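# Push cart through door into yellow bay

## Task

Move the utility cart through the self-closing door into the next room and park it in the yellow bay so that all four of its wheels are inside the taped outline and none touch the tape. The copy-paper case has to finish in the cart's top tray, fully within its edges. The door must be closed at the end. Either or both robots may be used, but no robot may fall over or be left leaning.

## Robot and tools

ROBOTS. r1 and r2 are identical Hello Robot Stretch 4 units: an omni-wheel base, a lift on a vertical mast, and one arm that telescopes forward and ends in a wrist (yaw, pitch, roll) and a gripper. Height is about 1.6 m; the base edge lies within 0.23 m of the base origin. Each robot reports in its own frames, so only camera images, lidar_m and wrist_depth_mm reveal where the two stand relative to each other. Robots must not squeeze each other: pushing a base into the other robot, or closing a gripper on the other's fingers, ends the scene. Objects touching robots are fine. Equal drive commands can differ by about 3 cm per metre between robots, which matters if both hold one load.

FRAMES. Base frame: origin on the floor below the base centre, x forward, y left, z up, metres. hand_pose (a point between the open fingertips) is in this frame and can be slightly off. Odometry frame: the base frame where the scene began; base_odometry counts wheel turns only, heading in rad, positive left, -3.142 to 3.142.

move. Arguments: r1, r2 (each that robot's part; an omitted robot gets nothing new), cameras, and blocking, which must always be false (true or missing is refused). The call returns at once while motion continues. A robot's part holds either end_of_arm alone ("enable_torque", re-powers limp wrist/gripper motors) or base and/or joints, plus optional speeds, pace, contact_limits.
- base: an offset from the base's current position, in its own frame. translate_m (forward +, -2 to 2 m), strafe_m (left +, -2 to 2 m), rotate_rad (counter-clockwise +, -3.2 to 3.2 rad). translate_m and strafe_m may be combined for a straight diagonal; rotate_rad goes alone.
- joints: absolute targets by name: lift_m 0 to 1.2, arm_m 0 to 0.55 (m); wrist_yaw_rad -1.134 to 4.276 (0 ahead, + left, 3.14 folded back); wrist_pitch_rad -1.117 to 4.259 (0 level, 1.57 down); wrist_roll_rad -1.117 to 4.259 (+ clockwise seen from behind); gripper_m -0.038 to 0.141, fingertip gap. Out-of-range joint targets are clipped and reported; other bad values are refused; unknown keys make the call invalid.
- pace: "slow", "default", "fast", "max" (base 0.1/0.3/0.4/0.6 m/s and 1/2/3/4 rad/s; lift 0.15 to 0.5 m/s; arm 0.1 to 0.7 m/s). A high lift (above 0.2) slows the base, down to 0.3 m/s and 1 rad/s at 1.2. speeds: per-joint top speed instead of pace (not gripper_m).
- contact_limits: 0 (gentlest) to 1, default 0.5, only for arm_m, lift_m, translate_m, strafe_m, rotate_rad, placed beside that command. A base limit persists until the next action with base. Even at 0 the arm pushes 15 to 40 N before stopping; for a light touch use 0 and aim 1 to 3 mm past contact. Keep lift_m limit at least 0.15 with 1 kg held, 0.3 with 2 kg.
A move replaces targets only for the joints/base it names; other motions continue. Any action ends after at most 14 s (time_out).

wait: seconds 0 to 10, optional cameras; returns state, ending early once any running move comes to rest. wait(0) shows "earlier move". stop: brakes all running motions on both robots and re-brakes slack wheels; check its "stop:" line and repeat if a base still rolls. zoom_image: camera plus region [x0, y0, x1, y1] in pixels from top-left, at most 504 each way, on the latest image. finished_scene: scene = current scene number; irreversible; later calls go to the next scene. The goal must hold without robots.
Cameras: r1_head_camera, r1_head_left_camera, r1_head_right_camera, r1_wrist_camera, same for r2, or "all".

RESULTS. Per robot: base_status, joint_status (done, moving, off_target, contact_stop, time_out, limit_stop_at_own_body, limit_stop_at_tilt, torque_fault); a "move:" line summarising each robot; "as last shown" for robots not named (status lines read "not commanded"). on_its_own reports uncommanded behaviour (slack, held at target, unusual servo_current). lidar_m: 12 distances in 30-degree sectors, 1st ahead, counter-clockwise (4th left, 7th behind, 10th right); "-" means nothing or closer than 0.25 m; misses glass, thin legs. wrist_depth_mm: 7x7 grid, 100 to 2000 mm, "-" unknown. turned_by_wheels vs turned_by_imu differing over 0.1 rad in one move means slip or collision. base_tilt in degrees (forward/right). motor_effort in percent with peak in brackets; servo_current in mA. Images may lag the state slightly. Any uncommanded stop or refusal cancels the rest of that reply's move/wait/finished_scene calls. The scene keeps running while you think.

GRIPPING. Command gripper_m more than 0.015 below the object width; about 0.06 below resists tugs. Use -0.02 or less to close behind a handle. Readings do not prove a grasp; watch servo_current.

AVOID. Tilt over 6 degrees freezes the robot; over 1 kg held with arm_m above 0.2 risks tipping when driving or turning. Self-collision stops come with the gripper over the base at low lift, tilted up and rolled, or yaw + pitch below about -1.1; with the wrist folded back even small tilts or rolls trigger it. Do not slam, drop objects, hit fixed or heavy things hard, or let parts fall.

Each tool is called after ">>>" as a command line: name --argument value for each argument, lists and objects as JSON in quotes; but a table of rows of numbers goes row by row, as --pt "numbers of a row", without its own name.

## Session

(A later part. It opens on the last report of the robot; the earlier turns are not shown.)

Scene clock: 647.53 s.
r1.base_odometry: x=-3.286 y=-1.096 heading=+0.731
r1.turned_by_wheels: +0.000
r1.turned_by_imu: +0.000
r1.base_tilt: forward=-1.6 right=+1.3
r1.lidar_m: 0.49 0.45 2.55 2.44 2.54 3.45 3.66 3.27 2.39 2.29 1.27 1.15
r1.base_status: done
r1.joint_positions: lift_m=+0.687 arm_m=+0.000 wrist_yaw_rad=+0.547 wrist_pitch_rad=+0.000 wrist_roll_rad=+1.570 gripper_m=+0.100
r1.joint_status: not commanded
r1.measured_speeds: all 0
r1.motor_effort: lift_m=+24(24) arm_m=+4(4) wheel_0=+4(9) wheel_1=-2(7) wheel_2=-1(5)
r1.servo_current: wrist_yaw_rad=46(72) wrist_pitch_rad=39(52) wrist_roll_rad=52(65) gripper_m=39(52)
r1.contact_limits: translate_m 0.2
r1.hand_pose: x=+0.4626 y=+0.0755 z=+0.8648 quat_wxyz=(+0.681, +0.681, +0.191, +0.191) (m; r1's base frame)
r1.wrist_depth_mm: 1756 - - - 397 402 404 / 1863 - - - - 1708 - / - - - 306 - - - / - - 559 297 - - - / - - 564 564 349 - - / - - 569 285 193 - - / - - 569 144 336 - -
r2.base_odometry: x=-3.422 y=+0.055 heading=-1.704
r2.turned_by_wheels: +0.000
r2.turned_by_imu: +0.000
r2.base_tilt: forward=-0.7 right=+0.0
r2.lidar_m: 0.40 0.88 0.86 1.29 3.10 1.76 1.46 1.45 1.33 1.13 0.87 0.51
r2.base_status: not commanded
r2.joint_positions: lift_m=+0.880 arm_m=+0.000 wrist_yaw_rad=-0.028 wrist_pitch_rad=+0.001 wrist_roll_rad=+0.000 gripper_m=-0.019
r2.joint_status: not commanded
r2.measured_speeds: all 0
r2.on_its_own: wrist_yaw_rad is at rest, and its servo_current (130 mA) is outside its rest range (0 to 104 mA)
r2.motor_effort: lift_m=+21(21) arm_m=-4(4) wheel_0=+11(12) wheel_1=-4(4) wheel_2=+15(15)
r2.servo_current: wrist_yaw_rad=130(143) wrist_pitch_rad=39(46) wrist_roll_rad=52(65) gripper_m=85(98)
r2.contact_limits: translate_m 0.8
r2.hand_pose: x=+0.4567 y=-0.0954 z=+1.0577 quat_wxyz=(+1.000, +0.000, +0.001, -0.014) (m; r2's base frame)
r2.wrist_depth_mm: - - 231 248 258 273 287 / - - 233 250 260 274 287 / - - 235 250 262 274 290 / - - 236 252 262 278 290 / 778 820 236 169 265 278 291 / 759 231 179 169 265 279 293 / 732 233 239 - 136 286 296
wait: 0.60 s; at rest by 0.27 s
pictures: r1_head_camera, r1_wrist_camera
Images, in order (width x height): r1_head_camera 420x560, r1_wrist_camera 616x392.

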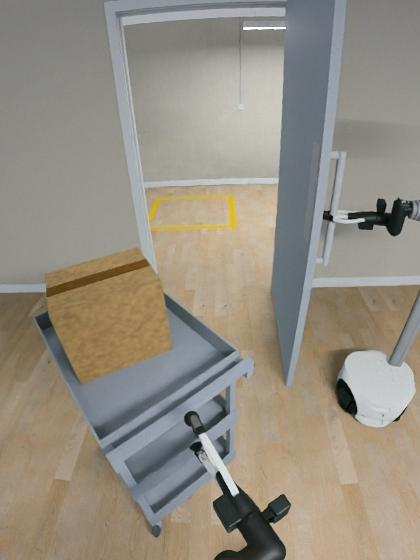

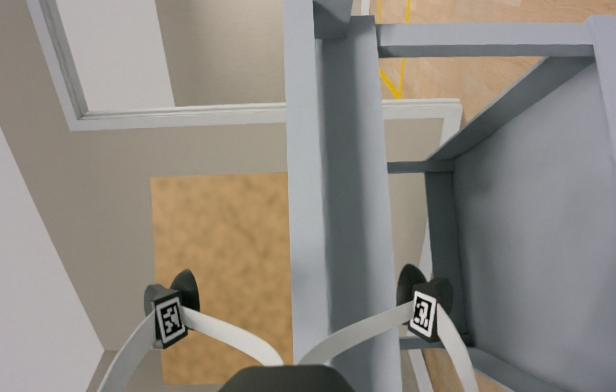

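>>> move --blocking false --r1 '{"base":{"translate_m":0.072,"strafe_m":0.044},"pace":"slow","contact_limits":{"translate_m":0.15}}'

>>> wait --seconds 3

>>> wait --seconds 0.5 --cameras '["r1_wrist_camera","r1_head_camera"]'

Scene clock: 656.97 s.
move: r1 moving
r1.base_odometry: x=-3.281 y=-1.083 heading=+0.731
r1.turned_by_wheels: +0.000
r1.turned_by_imu: +0.000
r1.base_tilt: forward=-1.6 right=+1.3
r1.lidar_m: 0.49 0.42 2.53 2.42 2.51 3.46 3.68 3.26 2.43 2.30 1.26 1.13
r1.base_status: translate_m moving; strafe_m moving
r1.joint_positions: lift_m=+0.687 arm_m=+0.000 wrist_yaw_rad=+0.547 wrist_pitch_rad=+0.000 wrist_roll_rad=+1.570 gripper_m=+0.100
r1.joint_status: not commanded
r1.measured_speeds: translate_m=+0.048 strafe_m=+0.029 rotate_rad=+0.004 lift_m=+0.000 arm_m=+0.000 wrist_yaw_rad=+0.000 wrist_pitch_rad=+0.000 wrist_roll_rad=+0.000
r1.motor_effort: lift_m=+24(24) arm_m=+4(4) wheel_0=-2(5) wheel_1=+6(8) wheel_2=-5(6)
r1.servo_current: wrist_yaw_rad=59(65) wrist_pitch_rad=39(46) wrist_roll_rad=52(65) gripper_m=39(46)
r1.contact_limits: translate_m 0.15
r1.hand_pose: x=+0.4626 y=+0.0755 z=+0.8648 quat_wxyz=(+0.681, +0.681, +0.191, +0.191) (m; r1's base frame)
r1.wrist_depth_mm: 1808 - - - 379 397 399 / 1863 - - - - 1708 - / - - - 294 - - - / - - 554 286 349 - - / - - 554 549 336 - - / - - 554 273 193 - - / - - 559 144 322 866 -
r2.base_odometry: x=-3.422 y=+0.055 heading=-1.704
r2.turned_by_wheels: +0.000
r2.turned_by_imu: +0.000
r2.base_tilt: forward=-0.7 right=+0.0
r2.lidar_m: 0.41 0.87 0.90 1.27 3.10 1.73 1.47 1.44 1.31 1.10 0.89 0.52
r2.base_status: not commanded
r2.joint_positions: lift_m=+0.880 arm_m=+0.000 wrist_yaw_rad=-0.028 wrist_pitch_rad=+0.001 wrist_roll_rad=+0.000 gripper_m=-0.019
r2.joint_status: not commanded
r2.measured_speeds: all 0
r2.motor_effort: lift_m=+21(21) arm_m=-3(4) wheel_0=+11(11) wheel_1=-4(4) wheel_2=+15(15)
r2.servo_current: wrist_yaw_rad=130(150) wrist_pitch_rad=39(46) wrist_roll_rad=39(59) gripper_m=91(98)
r2.contact_limits: translate_m 0.8
r2.hand_pose: x=+0.4567 y=-0.0954 z=+1.0577 quat_wxyz=(+1.000, +0.000, +0.001, -0.014) (m; r2's base frame)
r2.wrist_depth_mm: - - 232 248 258 273 287 / - - 233 250 259 273 289 / - - 233 249 260 274 289 / - - 235 251 263 277 291 / 768 820 235 169 265 278 291 / 750 229 180 169 265 279 294 / 732 233 238 - 137 287 297
pictures: none

Scene clock: 658.47 s.
earlier move: r1 done
r1.base_odometry: x=-3.261 y=-1.016 heading=+0.731
r1.turned_by_wheels: +0.000
r1.turned_by_imu: +0.000
r1.base_tilt: forward=-1.6 right=+1.2
r1.lidar_m: 0.48 0.37 2.48 2.38 2.50 3.40 3.74 3.33 2.45 2.34 1.16 1.11
r1.base_status: done
r1.joint_positions: lift_m=+0.687 arm_m=+0.000 wrist_yaw_rad=+0.547 wrist_pitch_rad=+0.000 wrist_roll_rad=+1.570 gripper_m=+0.100
r1.joint_status: not commanded
r1.measured_speeds: all 0
r1.motor_effort: lift_m=+24(24) arm_m=+4(4) wheel_0=-3(5) wheel_1=+2(9) wheel_2=-3(7)
r1.servo_current: wrist_yaw_rad=59(72) wrist_pitch_rad=46(46) wrist_roll_rad=46(65) gripper_m=52(52)
r1.contact_limits: translate_m 0.15
r1.hand_pose: x=+0.4626 y=+0.0755 z=+0.8648 quat_wxyz=(+0.681, +0.681, +0.191, +0.191) (m; r1's base frame)
r1.wrist_depth_mm: 1756 - - - 300 1618 1182 / 1756 - - 225 289 1708 - / - - - 218 279 1921 - / - - 477 477 272 - - / - 477 477 480 266 - - / - - 480 260 198 - - / - 488 488 144 254 - -
r2.base_odometry: x=-3.422 y=+0.055 heading=-1.704
r2.turned_by_wheels: +0.000
r2.turned_by_imu: +0.000
r2.base_tilt: forward=-0.7 right=+0.0
r2.lidar_m: 0.39 0.85 0.87 1.31 3.12 1.72 1.45 1.46 1.34 1.09 0.88 0.51
r2.base_status: not commanded
r2.joint_positions: lift_m=+0.880 arm_m=+0.000 wrist_yaw_rad=-0.028 wrist_pitch_rad=+0.001 wrist_roll_rad=+0.000 gripper_m=-0.019
r2.joint_status: not commanded
r2.measured_speeds: all 0
r2.on_its_own: wrist_yaw_rad is at rest, and its servo_current (130 mA) is outside its rest range (0 to 104 mA)
r2.motor_effort: lift_m=+21(21) arm_m=-3(4) wheel_0=+11(11) wheel_1=-4(4) wheel_2=+15(15)
r2.servo_current: wrist_yaw_rad=130(150) wrist_pitch_rad=39(46) wrist_roll_rad=46(59) gripper_m=85(98)
r2.contact_limits: translate_m 0.8
r2.hand_pose: x=+0.4567 y=-0.0954 z=+1.0577 quat_wxyz=(+1.000, +0.000, +0.001, -0.014) (m; r2's base frame)
r2.wrist_depth_mm: - - 231 248 258 272 287 / - - 233 249 260 273 289 / - - 234 250 260 274 289 / - - 235 251 263 277 291 / 768 809 236 168 265 278 293 / 759 230 179 169 264 281 294 / 732 233 238 - 136 287 297
wait: 1.50 of 3 s (r1 has come to rest)
pictures: none

Scene clock: 658.97 s.
r1.base_odometry: x=-3.261 y=-1.016 heading=+0.731
r1.turned_by_wheels: +0.000
r1.turned_by_imu: +0.000
r1.base_tilt: forward=-1.5 right=+1.3
r1.lidar_m: 0.47 0.36 2.50 2.39 2.48 3.42 3.76 3.32 2.44 2.32 1.18 1.11
r1.base_status: done
r1.joint_positions: lift_m=+0.687 arm_m=+0.000 wrist_yaw_rad=+0.547 wrist_pitch_rad=+0.000 wrist_roll_rad=+1.570 gripper_m=+0.100
r1.joint_status: not commanded
r1.measured_speeds: all 0
r1.motor_effort: lift_m=+24(24) arm_m=+4(4) wheel_0=-3(5) wheel_1=+2(9) wheel_2=-3(7)
r1.servo_current: wrist_yaw_rad=46(72) wrist_pitch_rad=46(46) wrist_roll_rad=59(65) gripper_m=39(52)
r1.contact_limits: translate_m 0.15
r1.hand_pose: x=+0.4626 y=+0.0755 z=+0.8648 quat_wxyz=(+0.681, +0.681, +0.191, +0.191) (m; r1's base frame)
r1.wrist_depth_mm: 1756 - - - 298 1576 1205 / 1808 - - 224 290 1756 - / - - - 219 281 1921 - / - - 477 477 274 - - / - 480 480 480 266 - - / - - 484 260 198 - - / - 488 484 143 254 - -
r2.base_odometry: x=-3.422 y=+0.055 heading=-1.704
r2.turned_by_wheels: +0.000
r2.turned_by_imu: +0.000
r2.base_tilt: forward=-0.7 right=+0.0
r2.lidar_m: 0.39 0.87 0.87 1.33 3.11 1.75 1.46 1.46 1.32 1.12 0.89 0.50
r2.base_status: not commanded
r2.joint_positions: lift_m=+0.880 arm_m=+0.000 wrist_yaw_rad=-0.028 wrist_pitch_rad=+0.001 wrist_roll_rad=+0.000 gripper_m=-0.019
r2.joint_status: not commanded
r2.measured_speeds: all 0
r2.on_its_own: wrist_yaw_rad is at rest, and its servo_current (130 mA) is outside its rest range (0 to 104 mA)
r2.motor_effort: lift_m=+21(21) arm_m=-3(4) wheel_0=+11(11) wheel_1=-4(4) wheel_2=+15(15)
r2.servo_current: wrist_yaw_rad=130(150) wrist_pitch_rad=39(46) wrist_roll_rad=46(59) gripper_m=91(98)
r2.contact_limits: translate_m 0.8
r2.hand_pose: x=+0.4567 y=-0.0954 z=+1.0577 quat_wxyz=(+1.000, +0.000, +0.001, -0.014) (m; r2's base frame)
r2.wrist_depth_mm: - - 231 248 259 274 286 / - - 233 249 259 273 289 / - - 234 250 260 276 289 / - - 236 251 263 278 290 / 768 809 236 169 266 277 293 / 750 229 180 169 264 281 293 / 732 233 238 - 137 286 296
wait: 0.50 s; at rest by 0.27 s
pictures: r1_head_camera, r1_wrist_camera
Images, in order (width x height): r1_head_camera 420x560, r1_wrist_camera 616x392.

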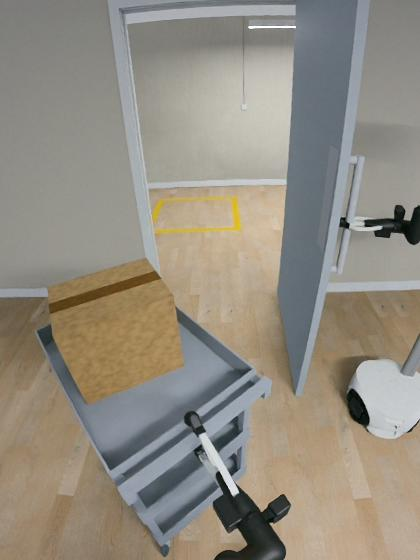

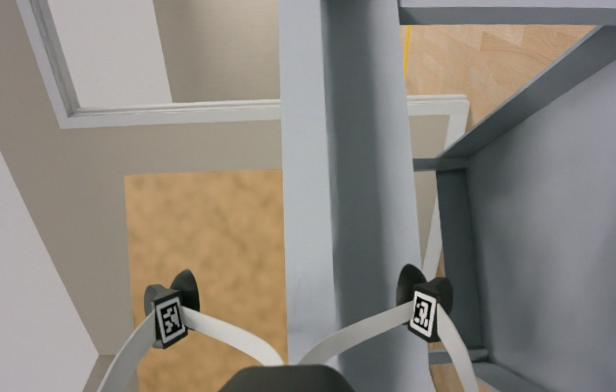

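>>> move --blocking false --r1 '{"base":{"translate_m":0.02,"strafe_m":0.012},"joints":{"lift_m":0.684},"pace":"slow","contact_limits":{"translate_m":0.15}}'

>>> wait --seconds 1.2

>>> move --blocking false --r1 '{"joints":{"gripper_m":-0.02}}'

>>> wait --seconds 3

>>> wait --seconds 0.5 --cameras '["r1_wrist_camera"]'

Scene clock: 664.47 s.
move: r1 moving
r1.base_odometry: x=-3.257 y=-1.002 heading=+0.730
r1.turned_by_wheels: +0.000
r1.turned_by_imu: -0.001
r1.base_tilt: forward=-1.6 right=+1.3
r1.lidar_m: 0.46 0.36 2.49 2.35 2.50 3.39 3.75 3.33 2.46 2.35 1.18 1.10
r1.base_status: translate_m moving; strafe_m moving
r1.joint_positions: lift_m=+0.684 arm_m=+0.000 wrist_yaw_rad=+0.547 wrist_pitch_rad=+0.000 wrist_roll_rad=+1.570 gripper_m=+0.100
r1.joint_status: lift_m moving
r1.measured_speeds: translate_m=+0.043 strafe_m=+0.026 rotate_rad=-0.002 lift_m=+0.000 arm_m=+0.000 wrist_yaw_rad=+0.000 wrist_pitch_rad=+0.000 wrist_roll_rad=+0.000
r1.motor_effort: lift_m=+14(23) arm_m=+4(4) wheel_0=-4(6) wheel_1=+4(9) wheel_2=-5(6)
r1.servo_current: wrist_yaw_rad=52(52) wrist_pitch_rad=46(46) wrist_roll_rad=39(59) gripper_m=39(52)
r1.contact_limits: translate_m 0.15
r1.hand_pose: x=+0.4626 y=+0.0755 z=+0.8628 quat_wxyz=(+0.681, +0.681, +0.191, +0.191) (m; r1's base frame)
r1.wrist_depth_mm: - - - - 298 1576 1205 / 1808 - - - 277 1708 - / - - - 205 267 1863 - / - 466 462 256 259 - - / - 466 462 252 254 - - / - 469 469 192 193 - - / - 473 477 144 243 - -
r2.base_odometry: x=-3.422 y=+0.055 heading=-1.704
r2.turned_by_wheels: +0.000
r2.turned_by_imu: +0.000
r2.base_tilt: forward=-0.6 right=+0.0
r2.lidar_m: 0.39 0.84 0.86 4.70 3.09 1.72 1.47 1.45 1.32 1.11 0.91 0.49
r2.base_status: not commanded
r2.joint_positions: lift_m=+0.880 arm_m=+0.000 wrist_yaw_rad=-0.028 wrist_pitch_rad=+0.001 wrist_roll_rad=+0.000 gripper_m=-0.019
r2.joint_status: not commanded
r2.measured_speeds: all 0
r2.motor_effort: lift_m=+21(21) arm_m=-4(4) wheel_0=+11(11) wheel_1=-4(4) wheel_2=+15(15)
r2.servo_current: wrist_yaw_rad=143(143) wrist_pitch_rad=46(46) wrist_roll_rad=46(59) gripper_m=98(98)
r2.contact_limits: translate_m 0.8
r2.hand_pose: x=+0.4567 y=-0.0954 z=+1.0577 quat_wxyz=(+1.000, +0.000, +0.001, -0.014) (m; r2's base frame)
r2.wrist_depth_mm: - - 231 248 258 272 286 / - - 234 249 260 274 287 / - - 234 251 260 276 289 / - - 235 253 263 278 291 / 759 820 235 169 265 278 291 / 759 230 180 170 264 278 294 / 732 233 239 - 137 287 296
pictures: none

Scene clock: 665.17 s.
earlier move: r1 done
r1.base_odometry: x=-3.254 y=-0.993 heading=+0.731
r1.turned_by_wheels: +0.000
r1.turned_by_imu: +0.000
r1.base_tilt: forward=-1.6 right=+1.3
r1.lidar_m: 0.44 0.35 2.49 2.36 2.48 3.39 3.76 3.36 2.46 2.34 1.15 1.09
r1.base_status: done
r1.joint_positions: lift_m=+0.684 arm_m=+0.000 wrist_yaw_rad=+0.547 wrist_pitch_rad=+0.000 wrist_roll_rad=+1.570 gripper_m=+0.100
r1.joint_status: all done
r1.measured_speeds: all 0
r1.motor_effort: lift_m=+12(23) arm_m=+4(4) wheel_0=-3(6) wheel_1=+3(9) wheel_2=-1(6)
r1.servo_current: wrist_yaw_rad=46(59) wrist_pitch_rad=39(46) wrist_roll_rad=59(65) gripper_m=39(52)
r1.contact_limits: translate_m 0.15
r1.hand_pose: x=+0.4626 y=+0.0755 z=+0.8628 quat_wxyz=(+0.681, +0.681, +0.191, +0.191) (m; r1's base frame)
r1.wrist_depth_mm: - - - - 277 1661 1138 / 1808 - - 263 264 1708 - / - - - 198 259 1921 - / - 452 455 251 253 - - / - 455 455 243 246 - - / - 455 459 183 198 - - / - 462 462 144 232 - -
r2.base_odometry: x=-3.422 y=+0.055 heading=-1.704
r2.turned_by_wheels: +0.000
r2.turned_by_imu: +0.000
r2.base_tilt: forward=-0.7 right=+0.0
r2.lidar_m: 0.38 0.86 0.88 4.71 3.13 1.72 1.46 1.44 1.35 1.13 0.90 0.51
r2.base_status: not commanded
r2.joint_positions: lift_m=+0.880 arm_m=+0.000 wrist_yaw_rad=-0.028 wrist_pitch_rad=+0.001 wrist_roll_rad=+0.000 gripper_m=-0.019
r2.joint_status: not commanded
r2.measured_speeds: all 0
r2.on_its_own: wrist_yaw_rad is at rest, and its servo_current (130 mA) is outside its rest range (0 to 104 mA)
r2.motor_effort: lift_m=+21(21) arm_m=-3(4) wheel_0=+11(11) wheel_1=-4(4) wheel_2=+15(15)
r2.servo_current: wrist_yaw_rad=130(143) wrist_pitch_rad=39(46) wrist_roll_rad=52(59) gripper_m=91(98)
r2.contact_limits: translate_m 0.8
r2.hand_pose: x=+0.4567 y=-0.0954 z=+1.0577 quat_wxyz=(+1.000, +0.000, +0.001, -0.014) (m; r2's base frame)
r2.wrist_depth_mm: - - 231 248 258 273 287 / - - 233 248 260 276 289 / - - 234 250 260 274 287 / - - 234 251 263 277 291 / 759 809 237 169 265 278 291 / 759 230 179 170 264 281 293 / 732 233 239 - 137 286 297
wait: 0.70 of 1.2 s (r1 has come to rest)
pictures: none

Scene clock: 665.67 s.
move: r1 moving
r1.base_odometry: x=-3.254 y=-0.993 heading=+0.731
r1.turned_by_wheels: +0.000
r1.turned_by_imu: +0.000
r1.base_tilt: forward=-1.6 right=+1.2
r1.lidar_m: 0.47 0.34 2.49 2.37 2.48 3.40 3.78 3.33 2.46 2.37 1.15 1.10
r1.base_status: not commanded
r1.joint_positions: lift_m=+0.684 arm_m=+0.000 wrist_yaw_rad=+0.547 wrist_pitch_rad=+0.000 wrist_roll_rad=+1.570 gripper_m=+0.084
r1.joint_status: gripper_m moving
r1.measured_speeds: all 0
r1.motor_effort: lift_m=+12(12) arm_m=+4(4) wheel_0=-4(4) wheel_1=+4(4) wheel_2=-1(1)
r1.servo_current: wrist_yaw_rad=39(65) wrist_pitch_rad=46(46) wrist_roll_rad=52(65) gripper_m=85(111)
r1.contact_limits: translate_m 0.15
r1.hand_pose: x=+0.4626 y=+0.0755 z=+0.8627 quat_wxyz=(+0.681, +0.681, +0.191, +0.191) (m; r1's base frame)
r1.wrist_depth_mm: - - - - 289 1618 1138 / 1863 - - - 270 1808 1255 / - - - 199 262 1921 - / - 459 455 253 254 - - / - 459 455 246 247 - - / - 459 215 185 198 - - / - 459 459 142 236 149 -
r2.base_odometry: x=-3.422 y=+0.055 heading=-1.704
r2.turned_by_wheels: +0.000
r2.turned_by_imu: +0.000
r2.base_tilt: forward=-0.6 right=+0.0
r2.lidar_m: 0.40 0.85 0.89 4.72 3.14 1.75 1.47 1.46 1.31 1.13 0.89 0.52
r2.base_status: not commanded
r2.joint_positions: lift_m=+0.880 arm_m=+0.000 wrist_yaw_rad=-0.028 wrist_pitch_rad=+0.001 wrist_roll_rad=+0.000 gripper_m=-0.019
r2.joint_status: not commanded
r2.measured_speeds: all 0
r2.motor_effort: lift_m=+21(21) arm_m=-3(4) wheel_0=+11(11) wheel_1=-4(4) wheel_2=+15(15)
r2.servo_current: wrist_yaw_rad=130(137) wrist_pitch_rad=39(46) wrist_roll_rad=59(59) gripper_m=91(91)
r2.contact_limits: translate_m 0.8
r2.hand_pose: x=+0.4567 y=-0.0954 z=+1.0577 quat_wxyz=(+1.000, +0.000, +0.001, -0.014) (m; r2's base frame)
r2.wrist_depth_mm: - - 231 248 259 273 287 / - - 232 249 259 274 287 / - - 233 250 262 276 290 / - - 236 252 263 277 290 / 768 809 236 169 266 278 290 / 750 229 179 169 264 282 293 / 723 233 239 - 137 287 297
pictures: none

Scene clock: 667.10 s.
earlier move: r1 done
r1.base_odometry: x=-3.254 y=-0.993 heading=+0.731
r1.turned_by_wheels: +0.000
r1.turned_by_imu: +0.000
r1.base_tilt: forward=-1.6 right=+1.2
r1.lidar_m: 0.45 0.33 2.47 2.38 2.47 3.38 3.78 3.35 2.44 2.33 1.14 1.12
r1.base_status: not commanded
r1.joint_positions: lift_m=+0.684 arm_m=+0.000 wrist_yaw_rad=+0.547 wrist_pitch_rad=+0.003 wrist_roll_rad=+1.570 gripper_m=-0.019
r1.joint_status: all done
r1.measured_speeds: all 0
r1.motor_effort: lift_m=+14(14) arm_m=-2(4) wheel_0=-3(4) wheel_1=+3(4) wheel_2=+0(1)
r1.servo_current: wrist_yaw_rad=46(65) wrist_pitch_rad=52(52) wrist_roll_rad=39(65) gripper_m=72(143)
r1.contact_limits: translate_m 0.15
r1.hand_pose: x=+0.4627 y=+0.0755 z=+0.8617 quat_wxyz=(+0.681, +0.680, +0.192, +0.190) (m; r1's base frame)
r1.wrist_depth_mm: - - - - 287 1576 1138 / 1808 - - 260 262 1708 - / - - - 251 255 1863 - / - 449 449 247 249 - - / - 455 449 240 243 - - / - 455 206 196 183 - - / - 153 455 143 229 - -
r2.base_odometry: x=-3.422 y=+0.055 heading=-1.704
r2.turned_by_wheels: +0.000
r2.turned_by_imu: +0.000
r2.base_tilt: forward=-0.6 right=+0.0
r2.lidar_m: 0.41 0.87 0.88 4.71 3.11 1.73 1.47 1.45 1.31 1.11 0.89 0.52
r2.base_status: not commanded
r2.joint_positions: lift_m=+0.880 arm_m=+0.000 wrist_yaw_rad=-0.028 wrist_pitch_rad=+0.001 wrist_roll_rad=+0.000 gripper_m=-0.019
r2.joint_status: not commanded
r2.measured_speeds: all 0
r2.on_its_own: wrist_yaw_rad is at rest, and its servo_current (124 mA) is outside its rest range (0 to 104 mA)
r2.motor_effort: lift_m=+21(21) arm_m=-3(4) wheel_0=+11(11) wheel_1=-3(4) wheel_2=+15(15)
r2.servo_current: wrist_yaw_rad=124(143) wrist_pitch_rad=46(46) wrist_roll_rad=39(59) gripper_m=91(98)
r2.contact_limits: translate_m 0.8
r2.hand_pose: x=+0.4567 y=-0.0954 z=+1.0577 quat_wxyz=(+1.000, +0.000, +0.001, -0.014) (m; r2's base frame)
r2.wrist_depth_mm: - - 230 248 259 272 287 / - - 233 248 260 274 287 / - - 234 250 260 276 289 / - - 236 252 263 278 290 / 768 233 236 169 266 278 291 / 750 229 179 169 263 281 293 / - 233 240 - 137 286 297
wait: 1.43 of 3 s (r1 has come to rest)
pictures: none

Scene clock: 667.60 s.
r1.base_odometry: x=-3.254 y=-0.993 heading=+0.731
r1.turned_by_wheels: +0.000
r1.turned_by_imu: +0.000
r1.base_tilt: forward=-1.6 right=+1.3
r1.lidar_m: 0.45 0.33 2.48 2.38 2.47 3.41 3.77 3.35 2.46 2.35 1.14 1.12
r1.base_status: not commanded
r1.joint_positions: lift_m=+0.684 arm_m=+0.000 wrist_yaw_rad=+0.547 wrist_pitch_rad=+0.003 wrist_roll_rad=+1.570 gripper_m=-0.019
r1.joint_status: all done
r1.measured_speeds: all 0
r1.motor_effort: lift_m=+14(14) arm_m=-4(4) wheel_0=-3(4) wheel_1=+3(4) wheel_2=+0(1)
r1.servo_current: wrist_yaw_rad=46(65) wrist_pitch_rad=39(52) wrist_roll_rad=46(65) gripper_m=72(143)
r1.contact_limits: translate_m 0.15
r1.hand_pose: x=+0.4627 y=+0.0755 z=+0.8617 quat_wxyz=(+0.681, +0.680, +0.192, +0.190) (m; r1's base frame)
r1.wrist_depth_mm: - - - - 286 1576 1138 / 1756 - - 258 260 1756 - / - - - 252 255 1808 - / - 445 452 247 249 - - / - 449 452 238 241 - - / - 455 206 196 183 - - / - 153 455 143 229 - -
r2.base_odometry: x=-3.422 y=+0.055 heading=-1.704
r2.turned_by_wheels: +0.000
r2.turned_by_imu: +0.000
r2.base_tilt: forward=-0.7 right=+0.0
r2.lidar_m: 0.39 0.84 0.88 4.70 3.10 1.72 1.46 1.45 1.29 1.10 0.89 0.52
r2.base_status: not commanded
r2.joint_positions: lift_m=+0.880 arm_m=+0.000 wrist_yaw_rad=-0.028 wrist_pitch_rad=+0.001 wrist_roll_rad=+0.000 gripper_m=-0.019
r2.joint_status: not commanded
r2.measured_speeds: all 0
r2.on_its_own: wrist_yaw_rad is at rest, and its servo_current (137 mA) is outside its rest range (0 to 104 mA)
r2.motor_effort: lift_m=+21(21) arm_m=-4(4) wheel_0=+11(11) wheel_1=-4(4) wheel_2=+15(15)
r2.servo_current: wrist_yaw_rad=137(143) wrist_pitch_rad=33(46) wrist_roll_rad=52(59) gripper_m=91(98)
r2.contact_limits: translate_m 0.8
r2.hand_pose: x=+0.4567 y=-0.0954 z=+1.0577 quat_wxyz=(+1.000, +0.000, +0.001, -0.014) (m; r2's base frame)
r2.wrist_depth_mm: - - 232 247 258 272 287 / - - 233 250 259 276 289 / - - 234 251 260 274 290 / - - 234 252 262 277 291 / 768 233 235 169 265 278 291 / 750 230 180 169 265 279 296 / - 232 238 - 137 286 297
wait: 0.50 s; at rest by 0.27 s
pictures: r1_wrist_camera
Images, in order (width x height): r1_wrist_camera 616x392.

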